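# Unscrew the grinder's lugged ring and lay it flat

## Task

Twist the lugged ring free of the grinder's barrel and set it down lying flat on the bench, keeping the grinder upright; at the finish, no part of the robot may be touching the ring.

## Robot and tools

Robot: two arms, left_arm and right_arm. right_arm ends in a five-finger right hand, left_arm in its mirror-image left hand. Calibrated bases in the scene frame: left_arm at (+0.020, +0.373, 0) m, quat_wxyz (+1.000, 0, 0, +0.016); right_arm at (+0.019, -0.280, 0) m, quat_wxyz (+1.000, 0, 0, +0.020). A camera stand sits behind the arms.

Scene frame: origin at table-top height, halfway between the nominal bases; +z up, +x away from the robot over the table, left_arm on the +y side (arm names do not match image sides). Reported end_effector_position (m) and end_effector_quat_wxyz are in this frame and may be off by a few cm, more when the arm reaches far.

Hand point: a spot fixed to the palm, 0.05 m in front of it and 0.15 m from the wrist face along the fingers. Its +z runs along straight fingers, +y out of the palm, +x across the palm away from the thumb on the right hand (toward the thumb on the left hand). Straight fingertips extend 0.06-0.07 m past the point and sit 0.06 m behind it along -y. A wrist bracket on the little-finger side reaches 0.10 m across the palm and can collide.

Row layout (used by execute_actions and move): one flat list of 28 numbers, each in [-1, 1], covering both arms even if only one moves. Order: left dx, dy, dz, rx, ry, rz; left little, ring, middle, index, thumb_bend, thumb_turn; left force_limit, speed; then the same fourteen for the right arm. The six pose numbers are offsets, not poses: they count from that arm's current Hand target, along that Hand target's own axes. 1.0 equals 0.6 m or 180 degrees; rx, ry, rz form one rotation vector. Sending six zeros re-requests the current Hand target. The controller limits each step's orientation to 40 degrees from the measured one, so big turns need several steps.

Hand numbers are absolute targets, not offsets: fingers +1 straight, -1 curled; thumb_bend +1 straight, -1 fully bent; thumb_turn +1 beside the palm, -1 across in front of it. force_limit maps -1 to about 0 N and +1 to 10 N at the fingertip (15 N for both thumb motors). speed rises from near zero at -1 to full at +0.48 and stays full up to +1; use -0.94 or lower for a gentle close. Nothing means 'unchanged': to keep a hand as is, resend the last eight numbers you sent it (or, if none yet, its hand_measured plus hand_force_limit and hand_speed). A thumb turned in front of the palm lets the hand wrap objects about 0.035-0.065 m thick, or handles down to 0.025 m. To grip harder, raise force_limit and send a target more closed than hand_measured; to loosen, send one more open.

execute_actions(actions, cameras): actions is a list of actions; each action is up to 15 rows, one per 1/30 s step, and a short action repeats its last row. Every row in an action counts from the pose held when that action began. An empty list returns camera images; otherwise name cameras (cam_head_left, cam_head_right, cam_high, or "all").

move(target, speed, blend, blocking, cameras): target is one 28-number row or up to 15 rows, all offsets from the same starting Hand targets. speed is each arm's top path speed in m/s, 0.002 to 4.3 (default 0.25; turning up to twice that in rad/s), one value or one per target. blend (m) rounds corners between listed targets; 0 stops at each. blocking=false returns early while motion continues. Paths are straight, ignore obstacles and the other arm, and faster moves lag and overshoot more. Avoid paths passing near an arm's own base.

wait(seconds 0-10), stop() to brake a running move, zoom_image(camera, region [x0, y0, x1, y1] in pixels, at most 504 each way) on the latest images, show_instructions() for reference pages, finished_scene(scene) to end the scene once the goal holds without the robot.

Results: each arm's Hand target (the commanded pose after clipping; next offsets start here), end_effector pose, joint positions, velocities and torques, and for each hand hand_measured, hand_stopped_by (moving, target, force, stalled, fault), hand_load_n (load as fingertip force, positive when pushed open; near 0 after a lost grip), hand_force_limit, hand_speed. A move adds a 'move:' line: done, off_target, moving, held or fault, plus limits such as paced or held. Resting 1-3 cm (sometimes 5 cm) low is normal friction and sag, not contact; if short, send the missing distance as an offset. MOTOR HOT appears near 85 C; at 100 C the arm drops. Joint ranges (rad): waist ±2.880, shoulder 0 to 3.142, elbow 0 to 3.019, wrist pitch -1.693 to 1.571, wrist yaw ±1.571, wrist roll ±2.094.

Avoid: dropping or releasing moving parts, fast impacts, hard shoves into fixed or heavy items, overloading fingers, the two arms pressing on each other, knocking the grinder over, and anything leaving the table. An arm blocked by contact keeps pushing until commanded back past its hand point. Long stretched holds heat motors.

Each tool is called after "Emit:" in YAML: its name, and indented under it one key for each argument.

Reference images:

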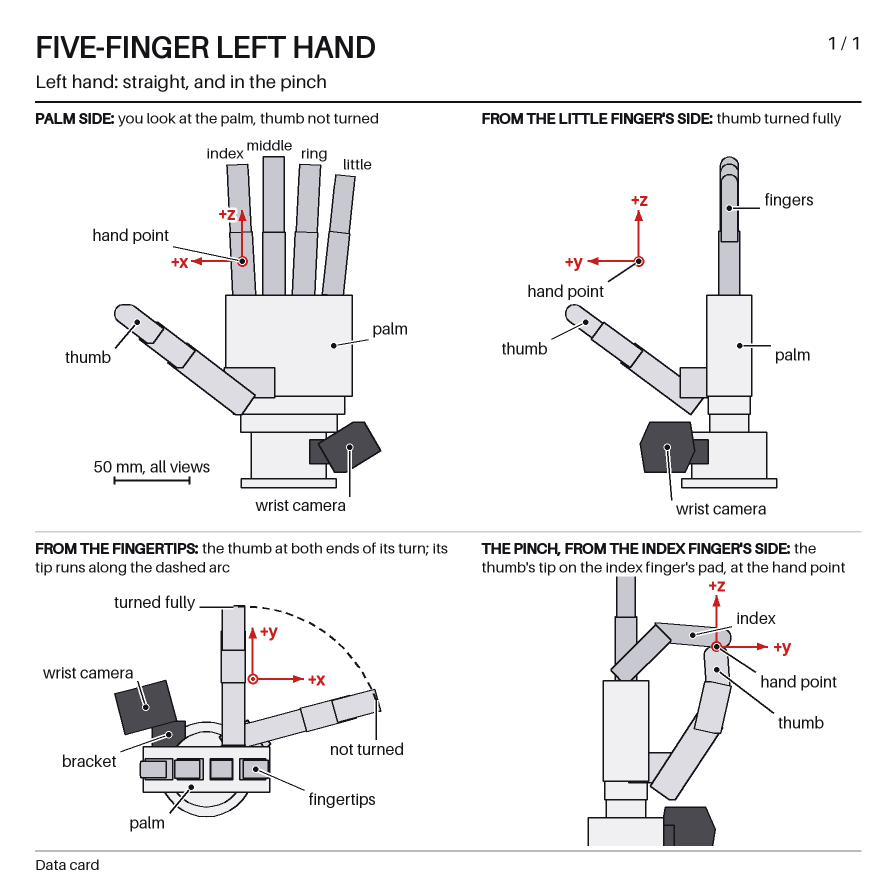

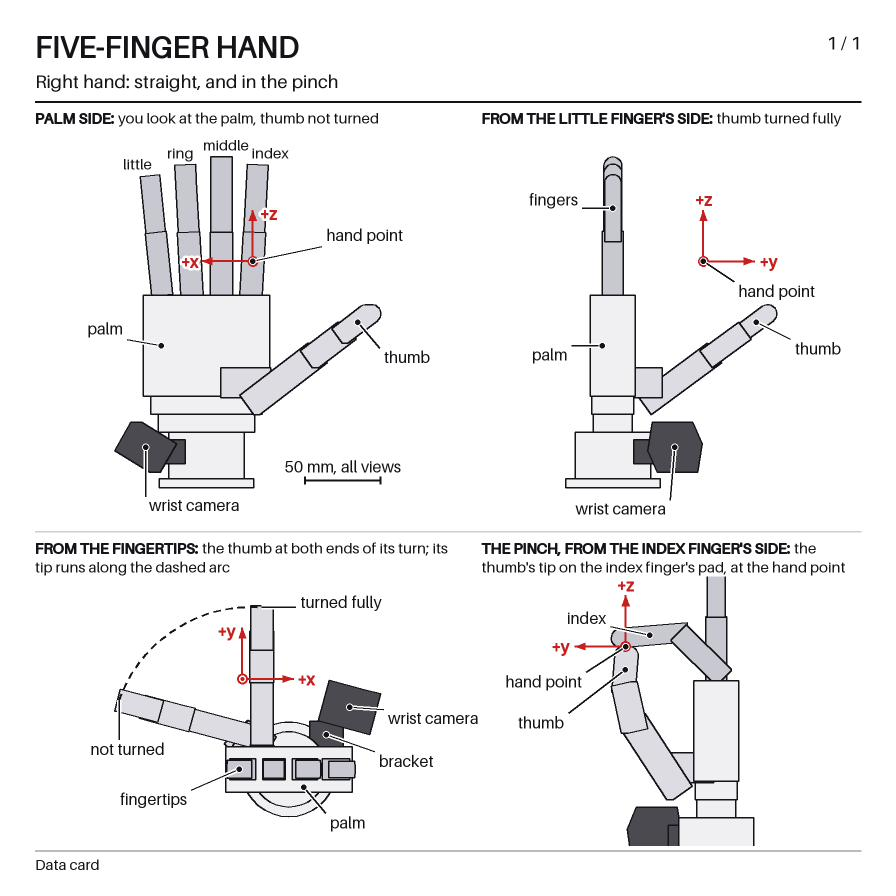

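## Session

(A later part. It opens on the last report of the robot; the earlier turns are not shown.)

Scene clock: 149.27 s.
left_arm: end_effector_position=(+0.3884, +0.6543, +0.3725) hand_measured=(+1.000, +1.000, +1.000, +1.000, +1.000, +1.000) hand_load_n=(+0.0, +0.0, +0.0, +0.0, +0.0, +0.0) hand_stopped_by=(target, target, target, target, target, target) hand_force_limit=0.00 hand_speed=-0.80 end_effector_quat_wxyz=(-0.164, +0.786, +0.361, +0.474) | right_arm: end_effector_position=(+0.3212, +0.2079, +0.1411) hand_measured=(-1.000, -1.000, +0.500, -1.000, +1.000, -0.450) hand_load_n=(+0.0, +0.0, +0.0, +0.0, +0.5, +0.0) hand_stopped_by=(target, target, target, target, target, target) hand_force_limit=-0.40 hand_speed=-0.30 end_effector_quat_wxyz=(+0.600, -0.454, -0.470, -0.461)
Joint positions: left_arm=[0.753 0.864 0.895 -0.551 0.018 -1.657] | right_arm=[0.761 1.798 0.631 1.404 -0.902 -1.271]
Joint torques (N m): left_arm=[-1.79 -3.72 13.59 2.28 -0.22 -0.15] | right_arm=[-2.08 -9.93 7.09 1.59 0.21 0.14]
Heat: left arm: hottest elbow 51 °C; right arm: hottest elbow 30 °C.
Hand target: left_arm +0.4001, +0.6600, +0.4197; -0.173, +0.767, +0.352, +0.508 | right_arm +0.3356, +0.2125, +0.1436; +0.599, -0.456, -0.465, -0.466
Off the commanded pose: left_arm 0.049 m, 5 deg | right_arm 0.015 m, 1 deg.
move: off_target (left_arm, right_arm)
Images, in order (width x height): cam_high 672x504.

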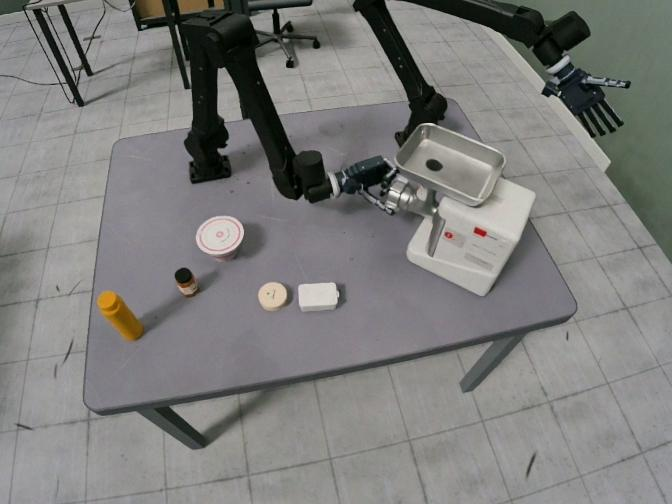

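Emit:
move:
  target:
    - [0,0,0,0,0,0,1,1,1,1,1,1,0,-0.8,-0.0036,0.0045,-0.006,0,0,0,-1,-1,0.5,-1,1,-0.45,-0.3,-0.3]
    - [0,0,0,0,0,0,1,1,1,1,1,1,0,-0.8,-0.0036,0.0045,-0.006,0,0,0,-1,-1,0.1,-1,0.8,-0.45,-0.3,-0.85]
    - [0,0,0,0,0,0,1,1,1,1,1,1,0,-0.8,-0.0036,0.0045,-0.006,0,-0.1289,-0.0967,-1,-1,0.1,-1,0.8,-0.45,-0.3,-0.85]
    - [0,0,0,0,0,0,1,1,1,1,1,1,0,-0.8,-0.0036,-0.0288,-0.031,0,-0.1289,-0.0967,-1,-1,0.1,-1,0.8,-0.45,-0.3,-0.85]
  speed: [0.15,0.15,0.15,0.05]
  cameras: ["cam_high","cam_head_left"]

Emit:
zoom_image:
  camera: "cam_high"
  region: [367, 164, 417, 214]

Scene clock: 155.67 s.
left_arm: end_effector_position=(+0.3884, +0.6543, +0.3725) hand_measured=(+1.000, +1.000, +1.000, +1.000, +1.000, +1.000) hand_load_n=(+0.0, +0.0, +0.0, +0.0, +0.0, +0.0) hand_stopped_by=(target, target, target, target, target, target) hand_force_limit=0.00 hand_speed=-0.80 end_effector_quat_wxyz=(-0.164, +0.786, +0.361, +0.474) | right_arm: end_effector_position=(+0.3172, +0.1891, +0.1207) hand_measured=(-1.000, -1.000, +0.252, -1.000, +0.860, -0.450) hand_load_n=(+0.0, +0.0, +2.5, +0.0, +2.5, +2.5) hand_stopped_by=(target, target, force, target, force, target) hand_force_limit=-0.30 hand_speed=-0.85 end_effector_quat_wxyz=(-0.419, +0.476, +0.640, +0.434)
Joint positions: left_arm=[0.753 0.864 0.895 -0.551 0.018 -1.657] | right_arm=[0.79 1.503 0.642 0.448 -0.825 -2.045]
Joint torques (N m): left_arm=[-2.02 -3.78 13.68 2.28 -0.27 -0.14] | right_arm=[-1.2 -11.99 7.51 1.99 -0.22 0.05]
Heat: left arm: hottest elbow 51 °C; right arm: hottest elbow 30 °C.
Hand target: left_arm +0.4001, +0.6600, +0.4197; -0.173, +0.767, +0.352, +0.508 | right_arm +0.3209, +0.1918, +0.1405; -0.417, +0.465, +0.638, +0.450
Off the commanded pose: left_arm 0.049 m, 5 deg | right_arm 0.020 m, 2 deg.
move: off_target (left_arm, right_arm); target 2's new numbers were sent with right_arm's hand 0.016 m and 1 deg from that target
Images, in order (width x height): cam_head_left 672x504, cam_high 672x504.

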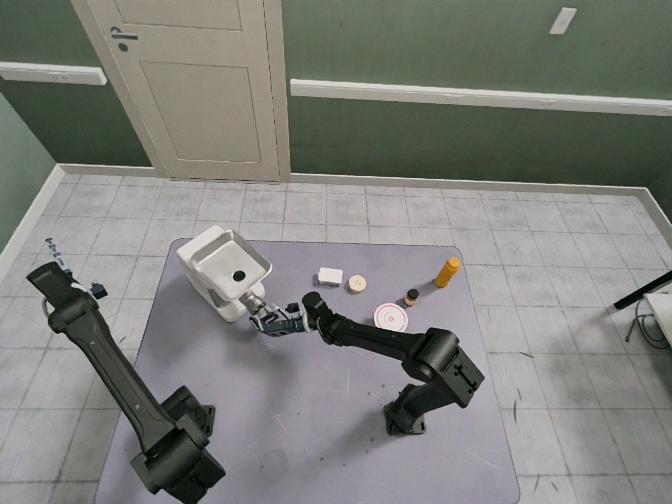

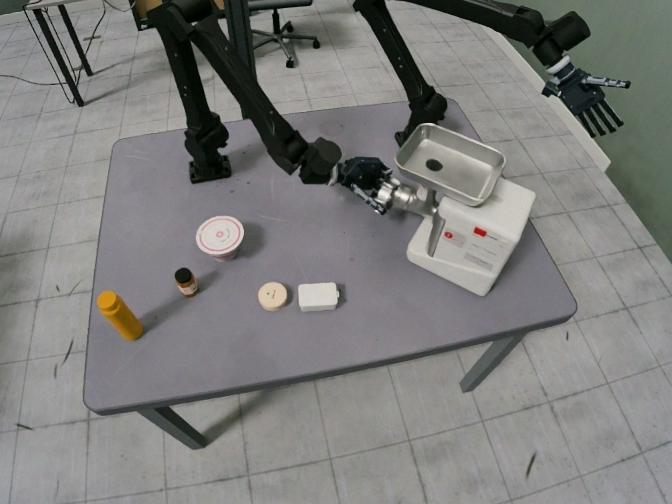

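Scaled by 10.080 from the camera's 672x504 image, which has a finer 960x720 frame.

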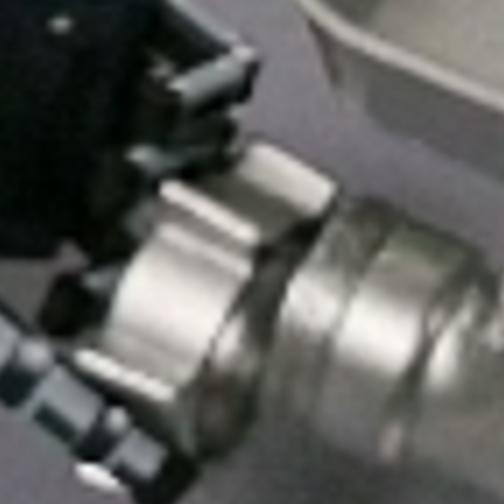

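Emit:
move:
  target:
    - [0,0,0,0,0,0,1,1,1,1,1,1,0,-0.8,0,0,0,0,0,0,-1,-1,0.02,-1,0.72,-0.45,0.0,-0.9]
    - [0,0,0,0,0,0,1,1,1,1,1,1,0,-0.8,0,-0.08,-0.06,0,0,0,-1,-1,0.02,-1,0.72,-0.45,0.0,-0.9]
  speed: 0.06
  cameras: ["cam_high","cam_head_left"]

Emit:
zoom_image:
  camera: "cam_high"
  region: [340, 150, 420, 230]

Emit:
zoom_image:
  camera: "cam_head_left"
  region: [230, 270, 310, 350]

Scene clock: 158.37 s.
left_arm: end_effector_position=(+0.3884, +0.6543, +0.3725) hand_measured=(+1.000, +1.000, +1.000, +1.000, +1.000, +1.000) hand_load_n=(+0.0, +0.0, +0.0, +0.0, +0.0, +0.0) hand_stopped_by=(target, target, target, target, target, target) hand_force_limit=0.00 hand_speed=-0.80 end_effector_quat_wxyz=(-0.164, +0.786, +0.361, +0.474) | right_arm: end_effector_position=(+0.2785, +0.1453, +0.1220) hand_measured=(-1.000, -1.000, +0.236, -1.000, +0.856, -0.450) hand_load_n=(+0.0, +0.0, +7.0, +0.0, +8.5, +4.5) hand_stopped_by=(target, target, force, target, force, target) hand_force_limit=0.00 hand_speed=-0.90 end_effector_quat_wxyz=(-0.417, +0.478, +0.639, +0.434)
Joint positions: left_arm=[0.753 0.864 0.895 -0.551 0.018 -1.657] | right_arm=[0.79 1.351 0.489 0.448 -0.819 -2.044]
Joint torques (N m): left_arm=[-1.67 -3.78 13.71 2.26 -0.24 -0.15] | right_arm=[-0.62 -9.58 7.27 2.22 -0.17 0.08]
Heat: left arm: hottest elbow 51 °C; right arm: hottest elbow 30 °C.
Hand target: left_arm +0.4001, +0.6600, +0.4197; -0.173, +0.767, +0.352, +0.508 | right_arm +0.2785, +0.1494, +0.1406; -0.417, +0.465, +0.638, +0.450
Off the commanded pose: left_arm 0.049 m, 5 deg | right_arm 0.019 m, 2 deg.
move: off_target (left_arm, right_arm)
Images, in order (width x height): cam_head_left 672x504, cam_high 672x504.

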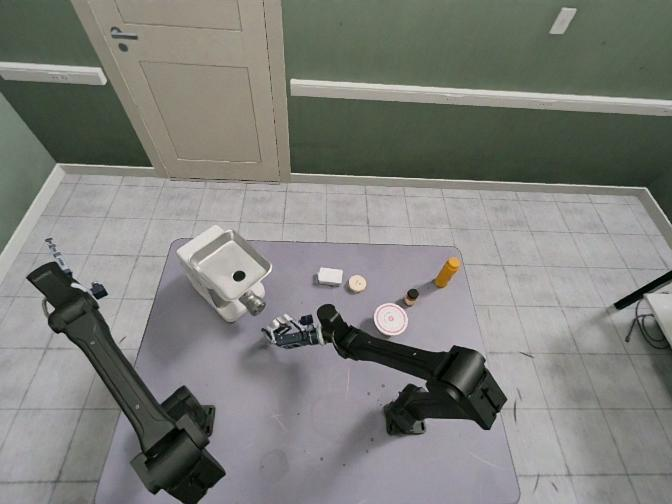

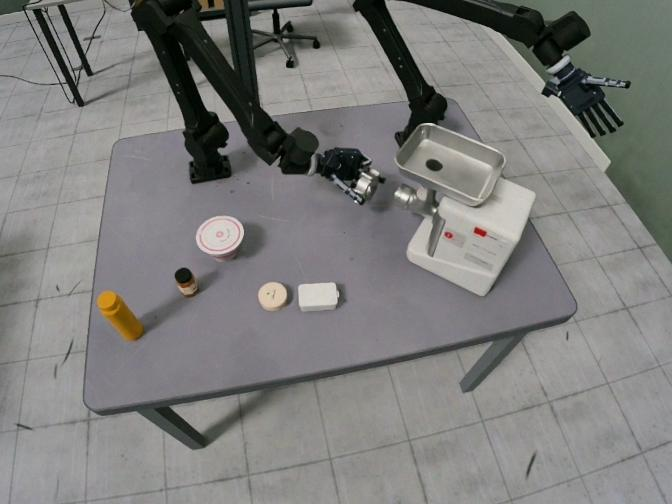

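Scaled by 6.300 from the camera's 672x504 image, which has a finer 960x720 frame.

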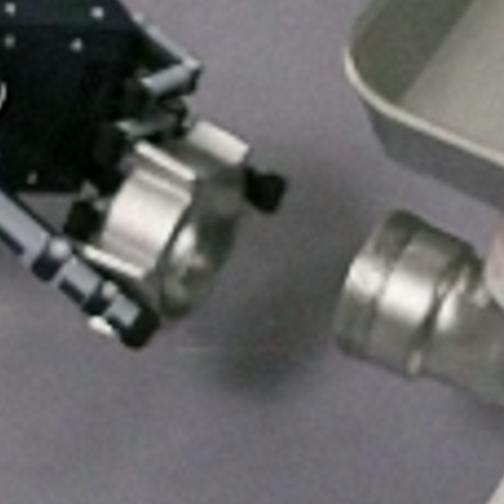

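Scaled by 6.300 from the camera's 672x504 image, which has a finer 960x720 frame.

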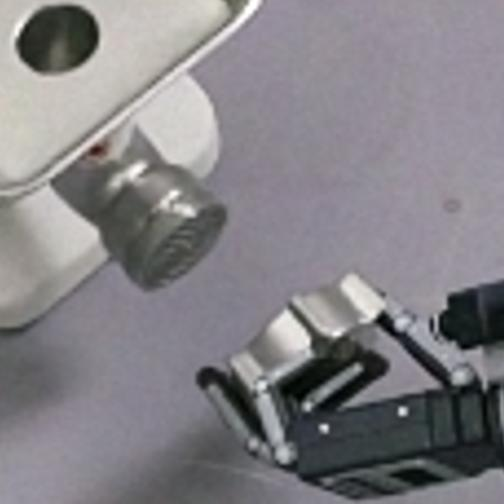

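Emit:
move:
  target: [0,0,0,0,0,0,1,1,1,1,1,1,0,-0.8,-0.0005,0.0104,-0.2257,-0.1216,-0.0864,0.5691,-1,-1,0.02,-1,0.72,-0.45,0.0,-0.9]
  speed: 0.25
  cameras: ["all"]

Emit:
zoom_image:
  camera: "cam_high"
  region: [300, 150, 400, 250]

Emit:
zoom_image:
  camera: "cam_head_left"
  region: [260, 280, 360, 380]

Emit:
zoom_image:
  camera: "cam_head_right"
  region: [230, 290, 330, 390]

Scene clock: 164.27 s.
left_arm: end_effector_position=(+0.3884, +0.6543, +0.3725) hand_measured=(+1.000, +1.000, +1.000, +1.000, +1.000, +1.000) hand_load_n=(+0.0, +0.0, +0.0, +0.0, +0.0, +0.0) hand_stopped_by=(target, target, target, target, target, target) hand_force_limit=0.00 hand_speed=-0.80 end_effector_quat_wxyz=(-0.164, +0.786, +0.361, +0.474) | right_arm: end_effector_position=(+0.2771, +0.0108, +0.1487) hand_measured=(-1.000, -1.000, +0.236, -1.000, +0.856, -0.450) hand_load_n=(+0.0, +0.0, +6.5, +0.0, +9.0, +2.5) hand_stopped_by=(target, target, force, target, force, target) hand_force_limit=0.00 hand_speed=-0.90 end_effector_quat_wxyz=(-0.433, +0.901, +0.004, -0.018)
Joint positions: left_arm=[0.753 0.864 0.895 -0.551 0.018 -1.657] | right_arm=[0.5 1.199 0.856 -0.691 -0.758 -0.821]
Joint torques (N m): left_arm=[-1.85 -3.84 13.65 2.3 -0.23 -0.15] | right_arm=[-2.2 -6.24 13.59 1.05 -0.73 0.23]
Heat: left arm: hottest elbow 51 °C; right arm: hottest elbow 31 °C.
Hand target: left_arm +0.4001, +0.6600, +0.4197; -0.173, +0.767, +0.352, +0.508 | right_arm +0.3000, +0.0201, +0.1750; -0.447, +0.894, +0.000, +0.000
Off the commanded pose: left_arm 0.049 m, 5 deg | right_arm 0.036 m, 3 deg.
move: off_target (left_arm, right_arm)

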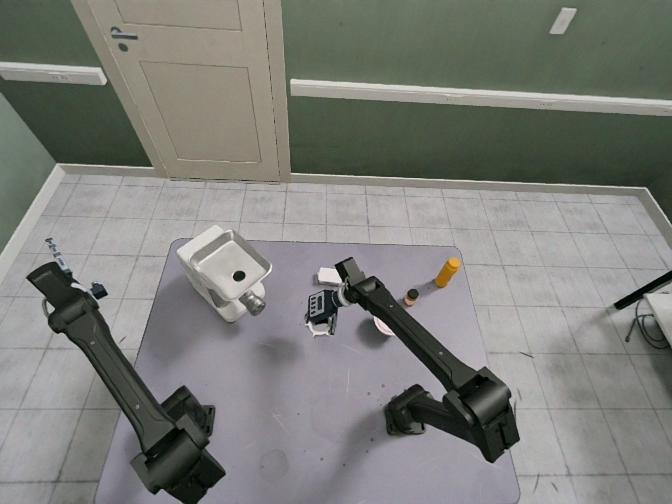

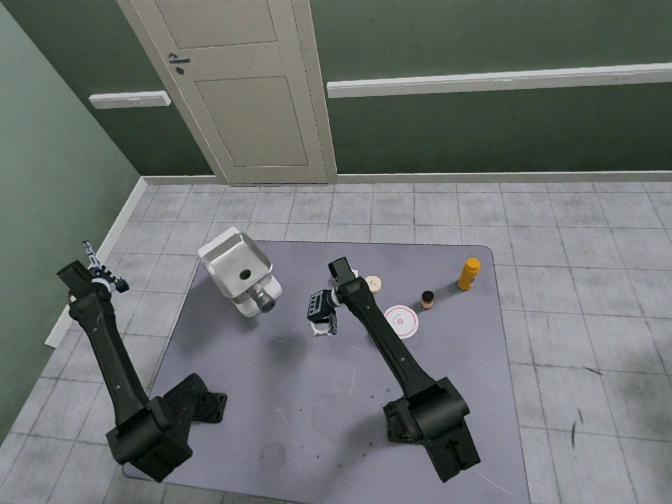

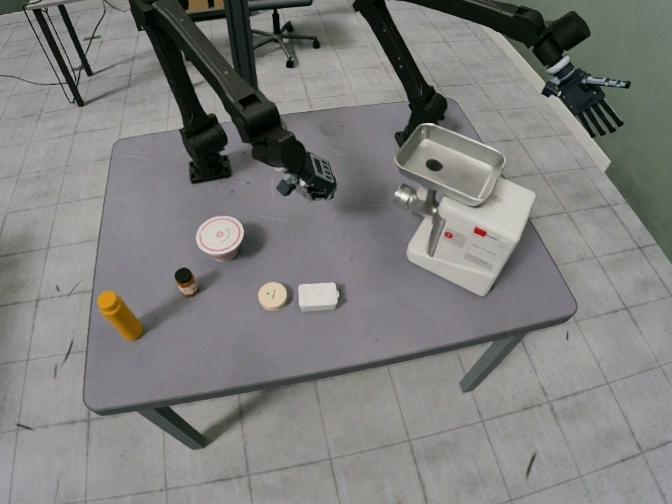

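Scaled by 5.040 from the camera's 672x504 image, which has a finer 960x720 frame.

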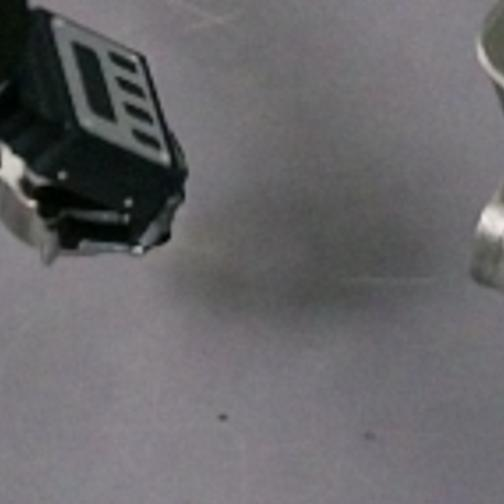

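Scaled by 5.040 from the camera's 672x504 image, which has a finer 960x720 frame.

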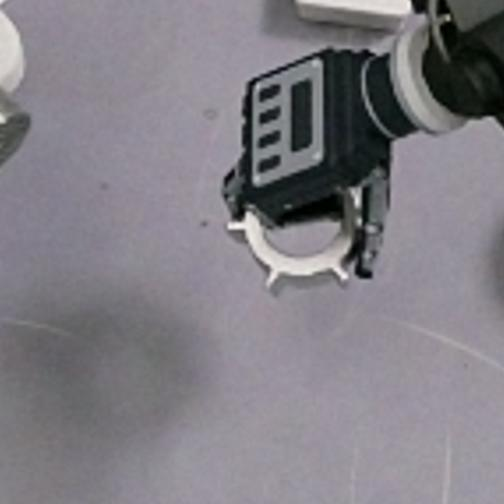

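Scaled by 5.040 from the camera's 672x504 image, which has a finer 960x720 frame.

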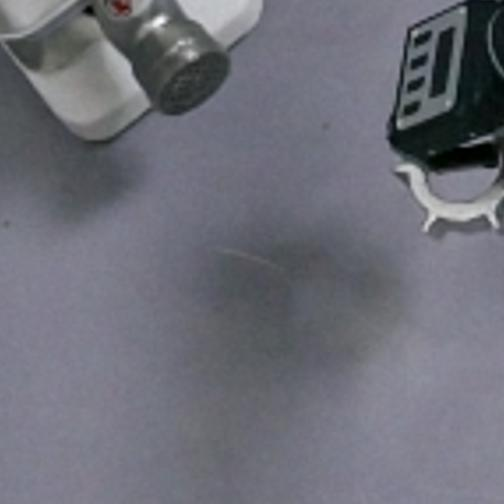

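Emit:
zoom_image:
  camera: "cam_head_left"
  region: [296, 308, 346, 346]

Emit:
zoom_image:
  camera: "cam_head_right"
  region: [298, 300, 348, 345]

Emit:
zoom_image:
  camera: "cam_high"
  region: [265, 150, 345, 220]

Scaled by 10.080 from the camera's 672x504 image, which has a finer 960x720 frame.

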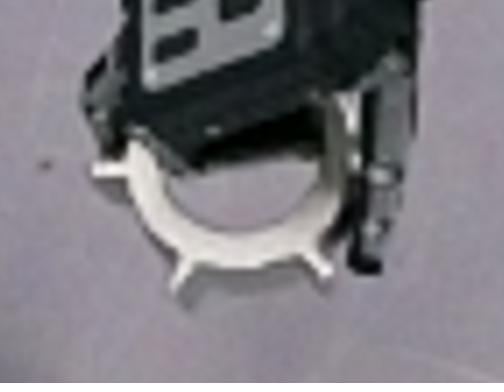

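Scaled by 10.080 from the camera's 672x504 image, which has a finer 960x720 frame.

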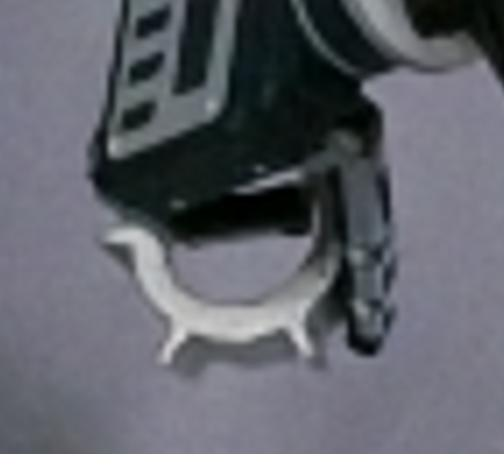

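Scaled by 6.300 from the camera's 672x504 image, which has a finer 960x720 frame.

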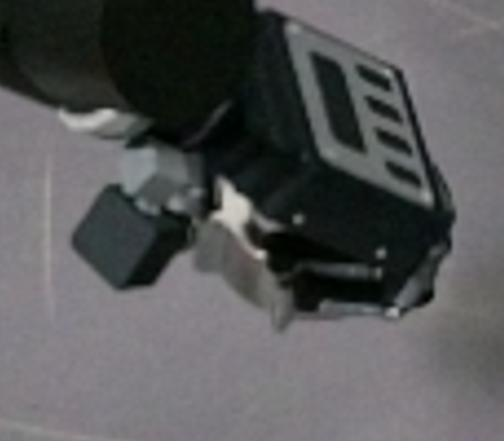

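Emit:
zoom_image:
  camera: "cam_head_right"
  region: [378, 297, 428, 347]

Emit:
zoom_image:
  camera: "cam_head_right"
  region: [298, 302, 348, 352]

Scaled by 10.080 from the camera's 672x504 image, which has a finer 960x720 frame.

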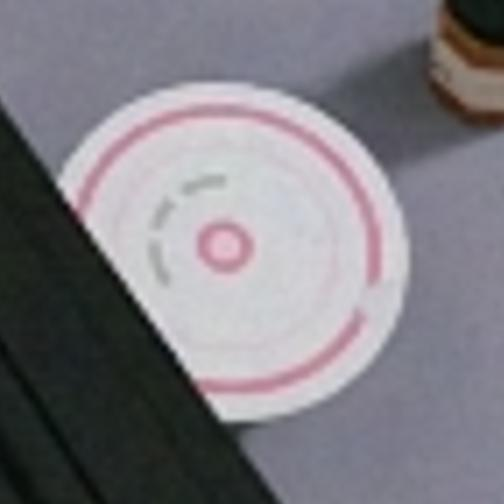

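Scaled by 10.080 from the camera's 672x504 image, which has a finer 960x720 frame.

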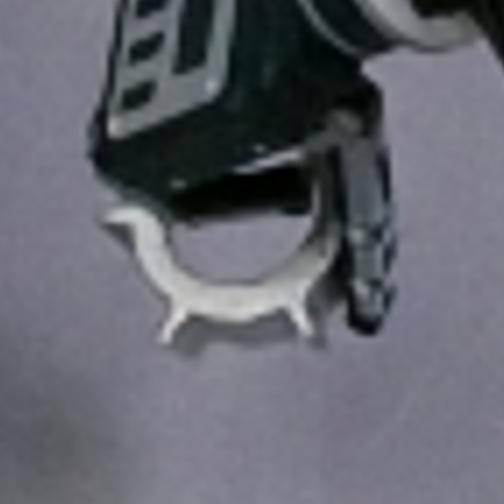

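Emit:
move:
  target: [0,0,0,0,0,0,1,1,1,1,1,1,0,-0.8,0,0.1267,0.095,0,-0.03,0.04,-1,-1,0.02,-1,0.72,-0.45,0.0,-0.9]
  speed: 0.12
  cameras: ["all"]

Emit:
zoom_image:
  camera: "cam_head_left"
  region: [293, 306, 343, 356]

Emit:
zoom_image:
  camera: "cam_head_right"
  region: [300, 304, 350, 354]

Emit:
zoom_image:
  camera: "cam_high"
  region: [270, 165, 330, 225]

Scene clock: 170.83 s.
left_arm: end_effector_position=(+0.3884, +0.6543, +0.3725) hand_measured=(+1.000, +1.000, +1.000, +1.000, +1.000, +1.000) hand_load_n=(-0.5, +0.0, +0.0, +0.0, +0.0, +0.0) hand_stopped_by=(target, target, target, target, target, target) hand_force_limit=0.00 hand_speed=-0.80 end_effector_quat_wxyz=(-0.164, +0.786, +0.361, +0.474) | right_arm: end_effector_position=(+0.2906, +0.0198, +0.0756) hand_measured=(-1.000, -1.000, +0.236, -1.000, +0.856, -0.450) hand_load_n=(+0.0, +0.0, +7.0, +0.0, +9.0, +2.5) hand_stopped_by=(target, target, force, target, force, target) hand_force_limit=0.00 hand_speed=-0.90 end_effector_quat_wxyz=(-0.439, +0.895, -0.025, -0.076)
Joint positions: left_arm=[0.753 0.864 0.895 -0.551 0.018 -1.657] | right_arm=[0.468 1.414 0.822 -0.538 -0.84 -0.808]
Joint torques (N m): left_arm=[-1.73 -3.84 13.68 2.29 -0.24 -0.15] | right_arm=[-2.26 -8.7 8.21 1.68 -0.83 0.23]
Heat: left arm: hottest elbow 52 °C; right arm: hottest elbow 33 °C.
Hand target: left_arm +0.4001, +0.6600, +0.4197; -0.173, +0.767, +0.352, +0.508 | right_arm +0.3001, +0.0201, +0.0799; -0.446, +0.892, -0.035, -0.070
Off the commanded pose: left_arm 0.049 m, 5 deg | right_arm 0.010 m, 2 deg.
move: off_target (left_arm)

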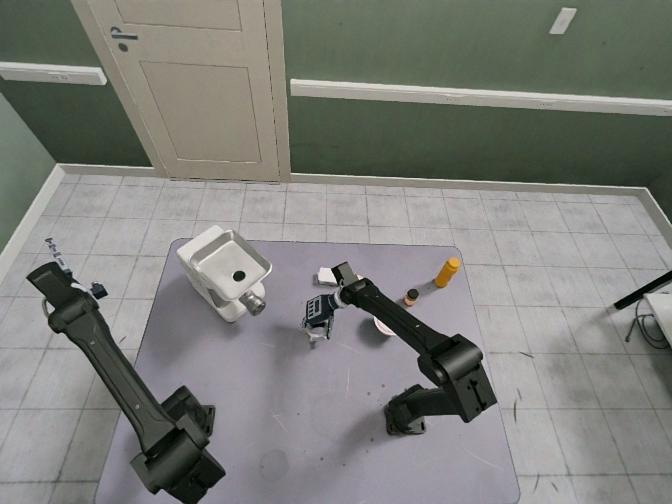

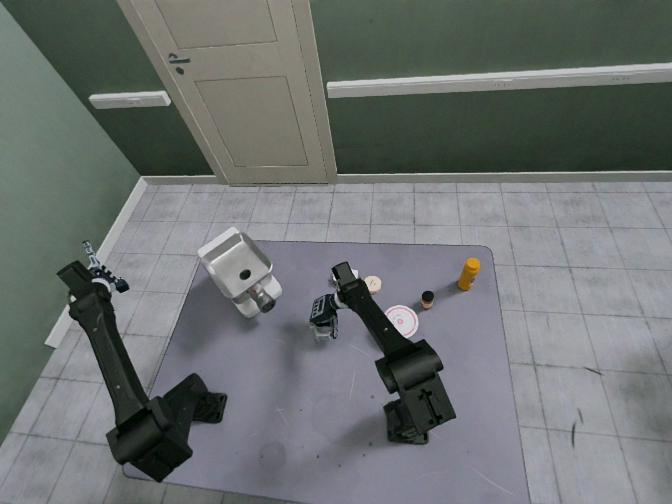

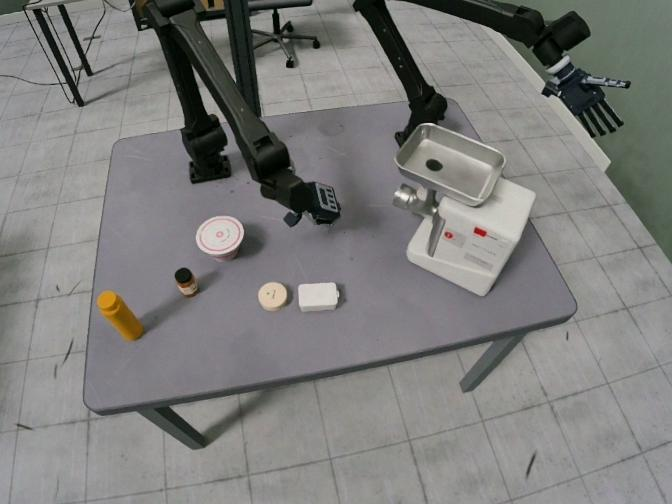

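Scaled by 10.080 from the camera's 672x504 image, which has a finer 960x720 frame.

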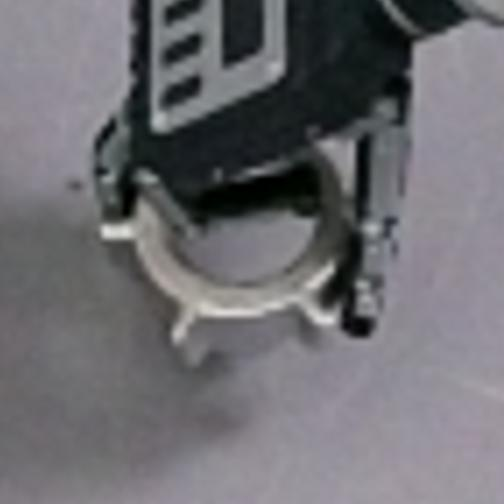

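Scaled by 10.080 from the camera's 672x504 image, which has a finer 960x720 frame.

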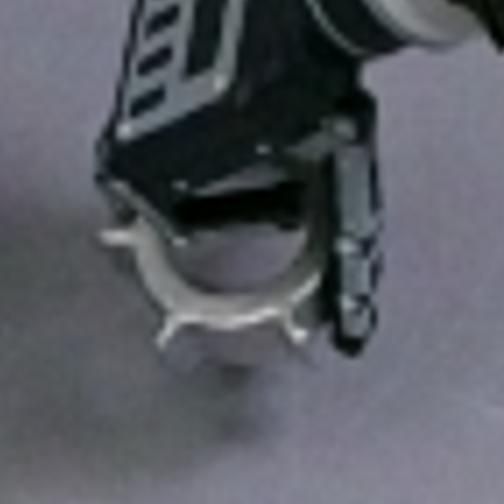

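Scaled by 8.400 from the camera's 672x504 image, which has a finer 960x720 frame.

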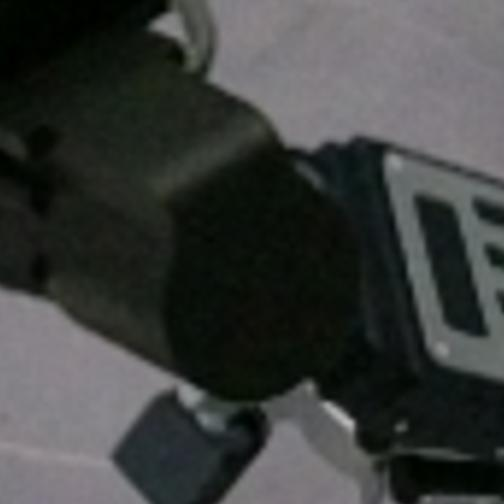

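Emit:
move:
  target: [0,0,0,0,0,0,1,1,1,1,1,1,0,-0.8,0.0078,0.0395,0.0297,0,0,0,-1,-1,0.02,-1,0.72,-0.45,0.0,-0.9]
  speed: 0.04
  cameras: ["cam_head_left","cam_head_right"]

Emit:
zoom_image:
  camera: "cam_head_left"
  region: [293, 306, 343, 356]

Scene clock: 172.57 s.
left_arm: end_effector_position=(+0.3884, +0.6543, +0.3725) hand_measured=(+1.000, +1.000, +1.000, +1.000, +1.000, +1.000) hand_load_n=(+0.0, +0.0, +0.0, +0.0, +0.0, +0.0) hand_stopped_by=(target, target, target, target, target, target) hand_force_limit=0.00 hand_speed=-0.80 end_effector_quat_wxyz=(-0.164, +0.786, +0.361, +0.474) | right_arm: end_effector_position=(+0.2925, +0.0210, +0.0490) hand_measured=(-1.000, -1.000, +0.236, -1.000, +0.856, -0.450) hand_load_n=(+0.0, +0.0, +7.0, +0.0, +9.0, +2.5) hand_stopped_by=(target, target, force, target, force, target) hand_force_limit=0.00 hand_speed=-0.90 end_effector_quat_wxyz=(-0.441, +0.894, -0.023, -0.072)
Joint positions: left_arm=[0.753 0.864 0.895 -0.551 0.018 -1.657] | right_arm=[0.468 1.464 0.787 -0.443 -0.84 -0.807]
Joint torques (N m): left_arm=[-1.55 -3.72 13.56 2.28 -0.24 -0.14] | right_arm=[-2.2 -8.59 7.54 1.63 -0.81 0.24]
Heat: left arm: hottest elbow 52 °C; right arm: hottest elbow 33 °C.
Hand target: left_arm +0.4001, +0.6600, +0.4197; -0.173, +0.767, +0.352, +0.508 | right_arm +0.3000, +0.0201, +0.0499; -0.446, +0.892, -0.035, -0.070
Off the commanded pose: left_arm 0.049 m, 5 deg | right_arm 0.008 m, 2 deg.
move: off_target (left_arm)
Images, in order (width x height): cam_head_left 672x504, cam_head_right 672x504.

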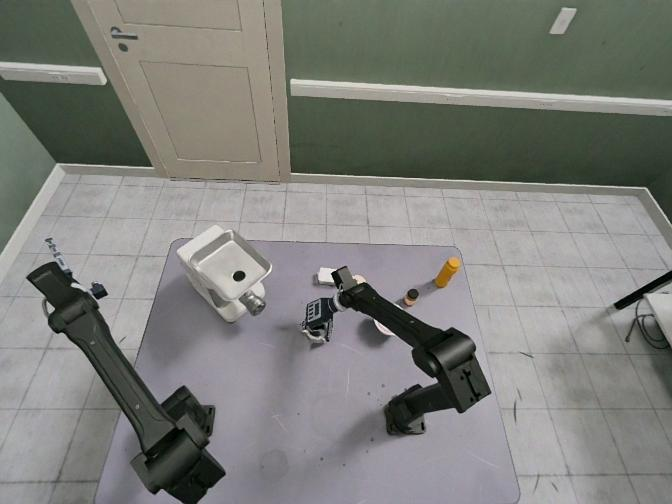

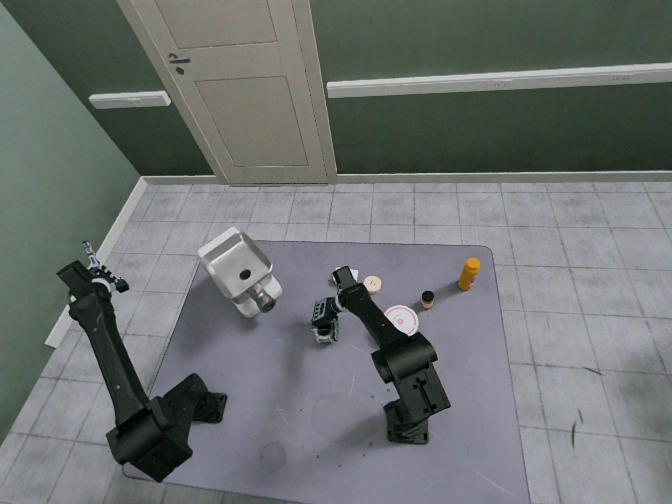

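Scaled by 10.080 from the camera's 672x504 image, which has a finer 960x720 frame.

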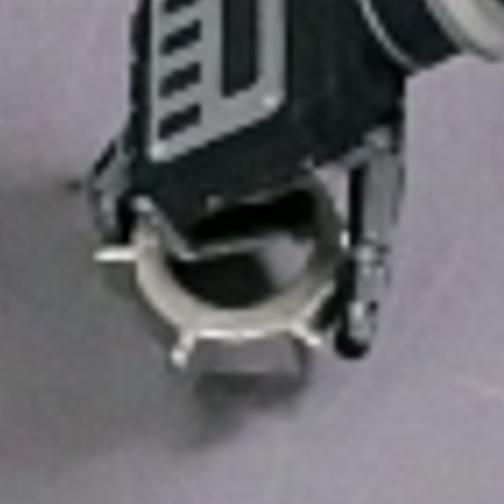

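Emit:
move:
  target: [0,0,0,0,0,0,1,1,1,1,1,1,0,-0.8,0.0052,0.0263,0.0198,0,0,0,-1,-1,0.02,-1,0.72,-0.45,0.0,-0.9]
  speed: 0.03
  cameras: ["cam_head_left","cam_head_right"]

Emit:
zoom_image:
  camera: "cam_head_left"
  region: [293, 306, 343, 356]

Scene clock: 174.00 s.
left_arm: end_effector_position=(+0.3884, +0.6543, +0.3725) hand_measured=(+1.000, +1.000, +1.000, +1.000, +1.000, +1.000) hand_load_n=(+0.0, +0.0, +0.0, +0.0, +0.0, +0.0) hand_stopped_by=(target, target, target, target, target, target) hand_force_limit=0.00 hand_speed=-0.80 end_effector_quat_wxyz=(-0.164, +0.786, +0.361, +0.474) | right_arm: end_effector_position=(+0.2952, +0.0246, +0.0412) hand_measured=(-1.000, -1.000, +0.236, -1.000, +0.856, -0.450) hand_load_n=(+0.0, +0.0, +5.5, +0.0, +9.5, +3.0) hand_stopped_by=(target, target, force, target, force, target) hand_force_limit=0.00 hand_speed=-0.90 end_effector_quat_wxyz=(-0.451, +0.890, -0.022, -0.069)
Joint positions: left_arm=[0.753 0.864 0.895 -0.551 0.018 -1.657] | right_arm=[0.466 1.485 0.774 -0.383 -0.854 -0.794]
Joint torques (N m): left_arm=[-1.79 -3.49 13.72 2.39 -0.24 -0.15] | right_arm=[-2.08 -6.95 6.67 1.8 -0.25 0.14]
Heat: left arm: hottest elbow 52 °C; right arm: hottest elbow 33 °C.
Hand target: left_arm +0.4001, +0.6600, +0.4197; -0.173, +0.767, +0.352, +0.508 | right_arm +0.2999, +0.0201, +0.0299; -0.446, +0.892, -0.035, -0.070
Off the commanded pose: left_arm 0.049 m, 5 deg | right_arm 0.013 m, 2 deg.
move: off_target (left_arm, right_arm)
Images, in order (width x height): cam_head_left 672x504, cam_head_right 672x504.

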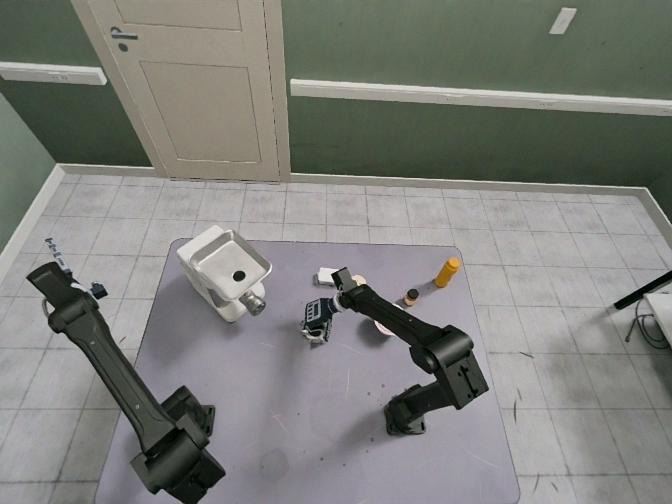

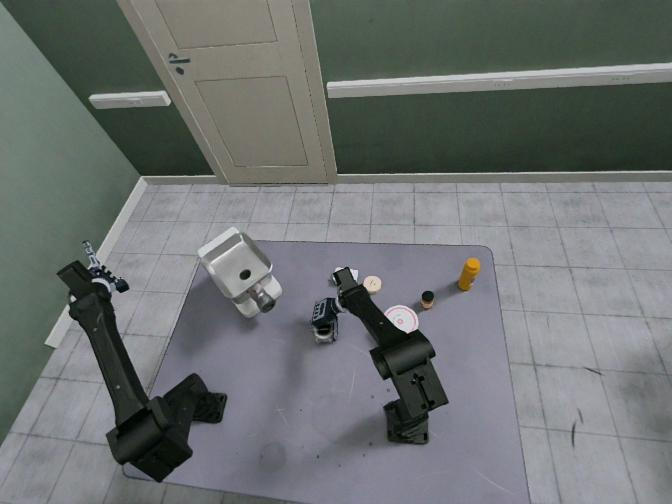

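Scaled by 10.080 from the camera's 672x504 image, which has a finer 960x720 frame.

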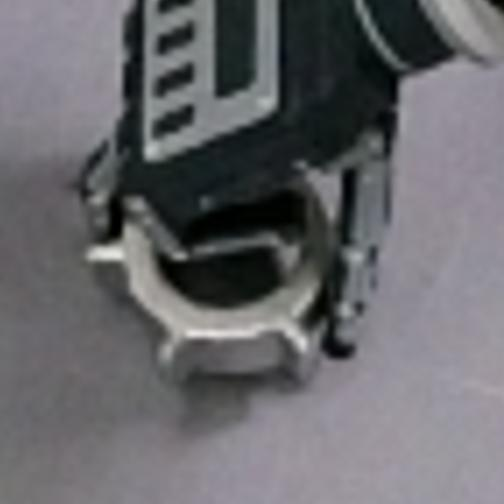

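Emit:
move:
  target:
    - [0,0,0,0,0,0,1,1,1,1,1,1,0,-0.8,-0.0029,-0.0145,-0.0109,0,0,0,-1,-1,0.02,-1,0.72,-0.45,0.0,-0.9]
    - [0,0,0,0,0,0,1,1,1,1,1,1,0,-0.8,-0.0029,-0.0145,-0.0109,0,0,0,-1,-1,0.45,-1,1.0,-0.45,0.0,-0.75]
  speed: 0.03
  cameras: ["cam_head_left","cam_head_right","cam_high"]

Emit:
zoom_image:
  camera: "cam_head_left"
  region: [293, 306, 343, 356]

Emit:
zoom_image:
  camera: "cam_head_right"
  region: [300, 304, 350, 354]

Scene clock: 176.13 s.
left_arm: end_effector_position=(+0.3884, +0.6543, +0.3725) hand_measured=(+1.000, +1.000, +1.000, +1.000, +1.000, +1.000) hand_load_n=(+0.0, +0.0, +0.0, +0.0, +0.0, +0.0) hand_stopped_by=(target, target, target, target, target, target) hand_force_limit=0.00 hand_speed=-0.80 end_effector_quat_wxyz=(-0.164, +0.786, +0.361, +0.474) | right_arm: end_effector_position=(+0.2947, +0.0220, +0.0403) hand_measured=(-1.000, -1.000, +0.450, -1.000, +1.000, -0.450) hand_load_n=(+0.0, +0.0, +0.0, +0.0, +0.0, +0.0) hand_stopped_by=(target, target, target, target, target, target) hand_force_limit=0.00 hand_speed=-0.75 end_effector_quat_wxyz=(-0.447, +0.891, -0.027, -0.071)
Joint positions: left_arm=[0.753 0.864 0.895 -0.551 0.018 -1.657] | right_arm=[0.463 1.485 0.774 -0.394 -0.85 -0.793]
Joint torques (N m): left_arm=[-1.61 -3.66 13.64 2.26 -0.23 -0.13] | right_arm=[-1.85 -9.05 7.6 0.87 -0.41 0.14]
Heat: left arm: hottest elbow 52 °C; right arm: hottest elbow 33 °C.
Hand target: left_arm +0.4001, +0.6600, +0.4197; -0.173, +0.767, +0.352, +0.508 | right_arm +0.2999, +0.0201, +0.0409; -0.446, +0.892, -0.035, -0.070
Off the commanded pose: left_arm 0.049 m, 5 deg | right_arm 0.006 m, 1 deg.
move: off_target (left_arm)

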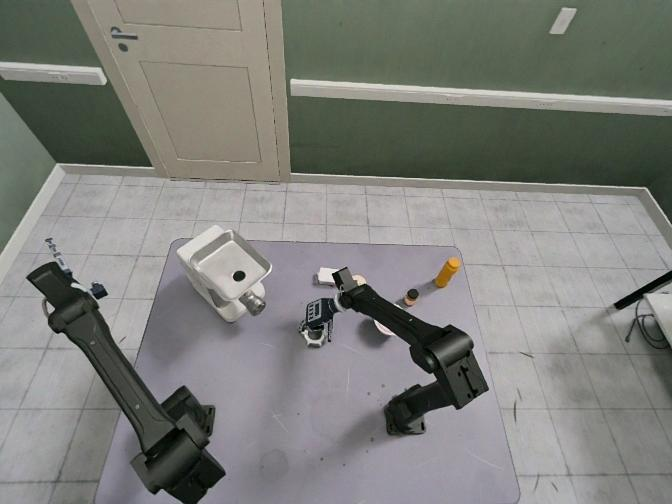

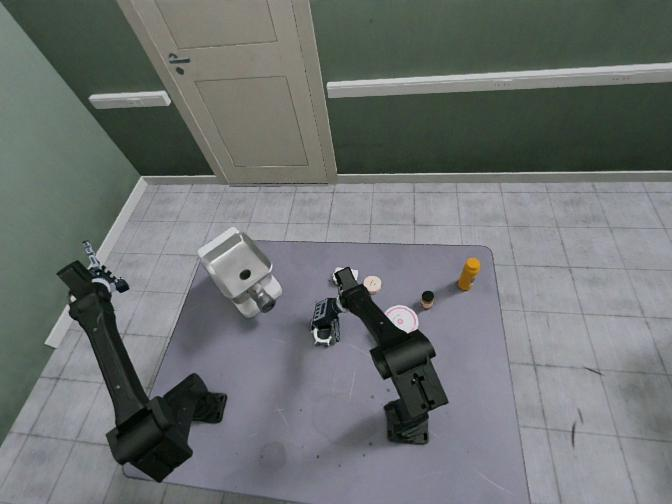

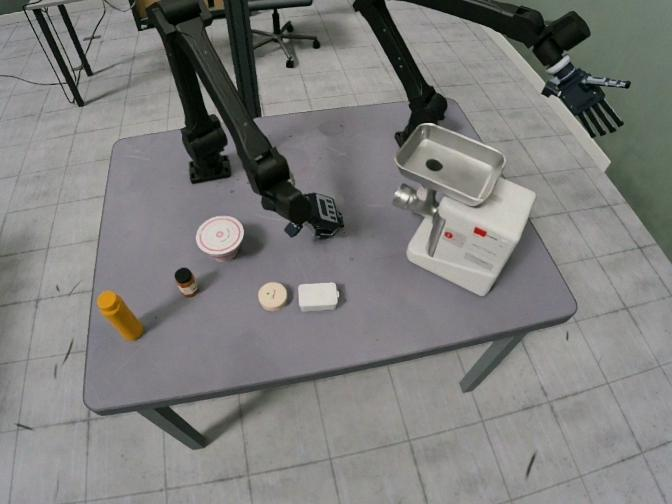

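Scaled by 10.080 from the camera's 672x504 image, which has a finer 960x720 frame.

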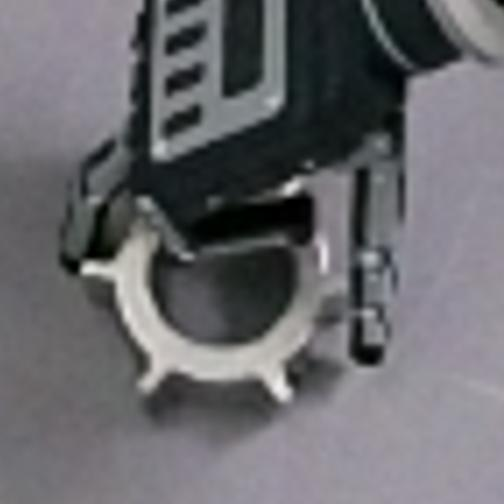

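Scaled by 10.080 from the camera's 672x504 image, which has a finer 960x720 frame.

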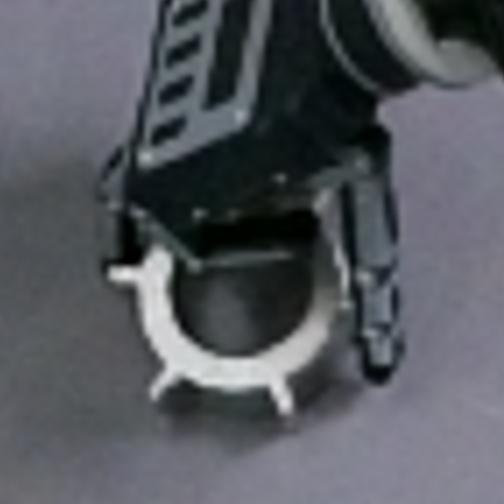

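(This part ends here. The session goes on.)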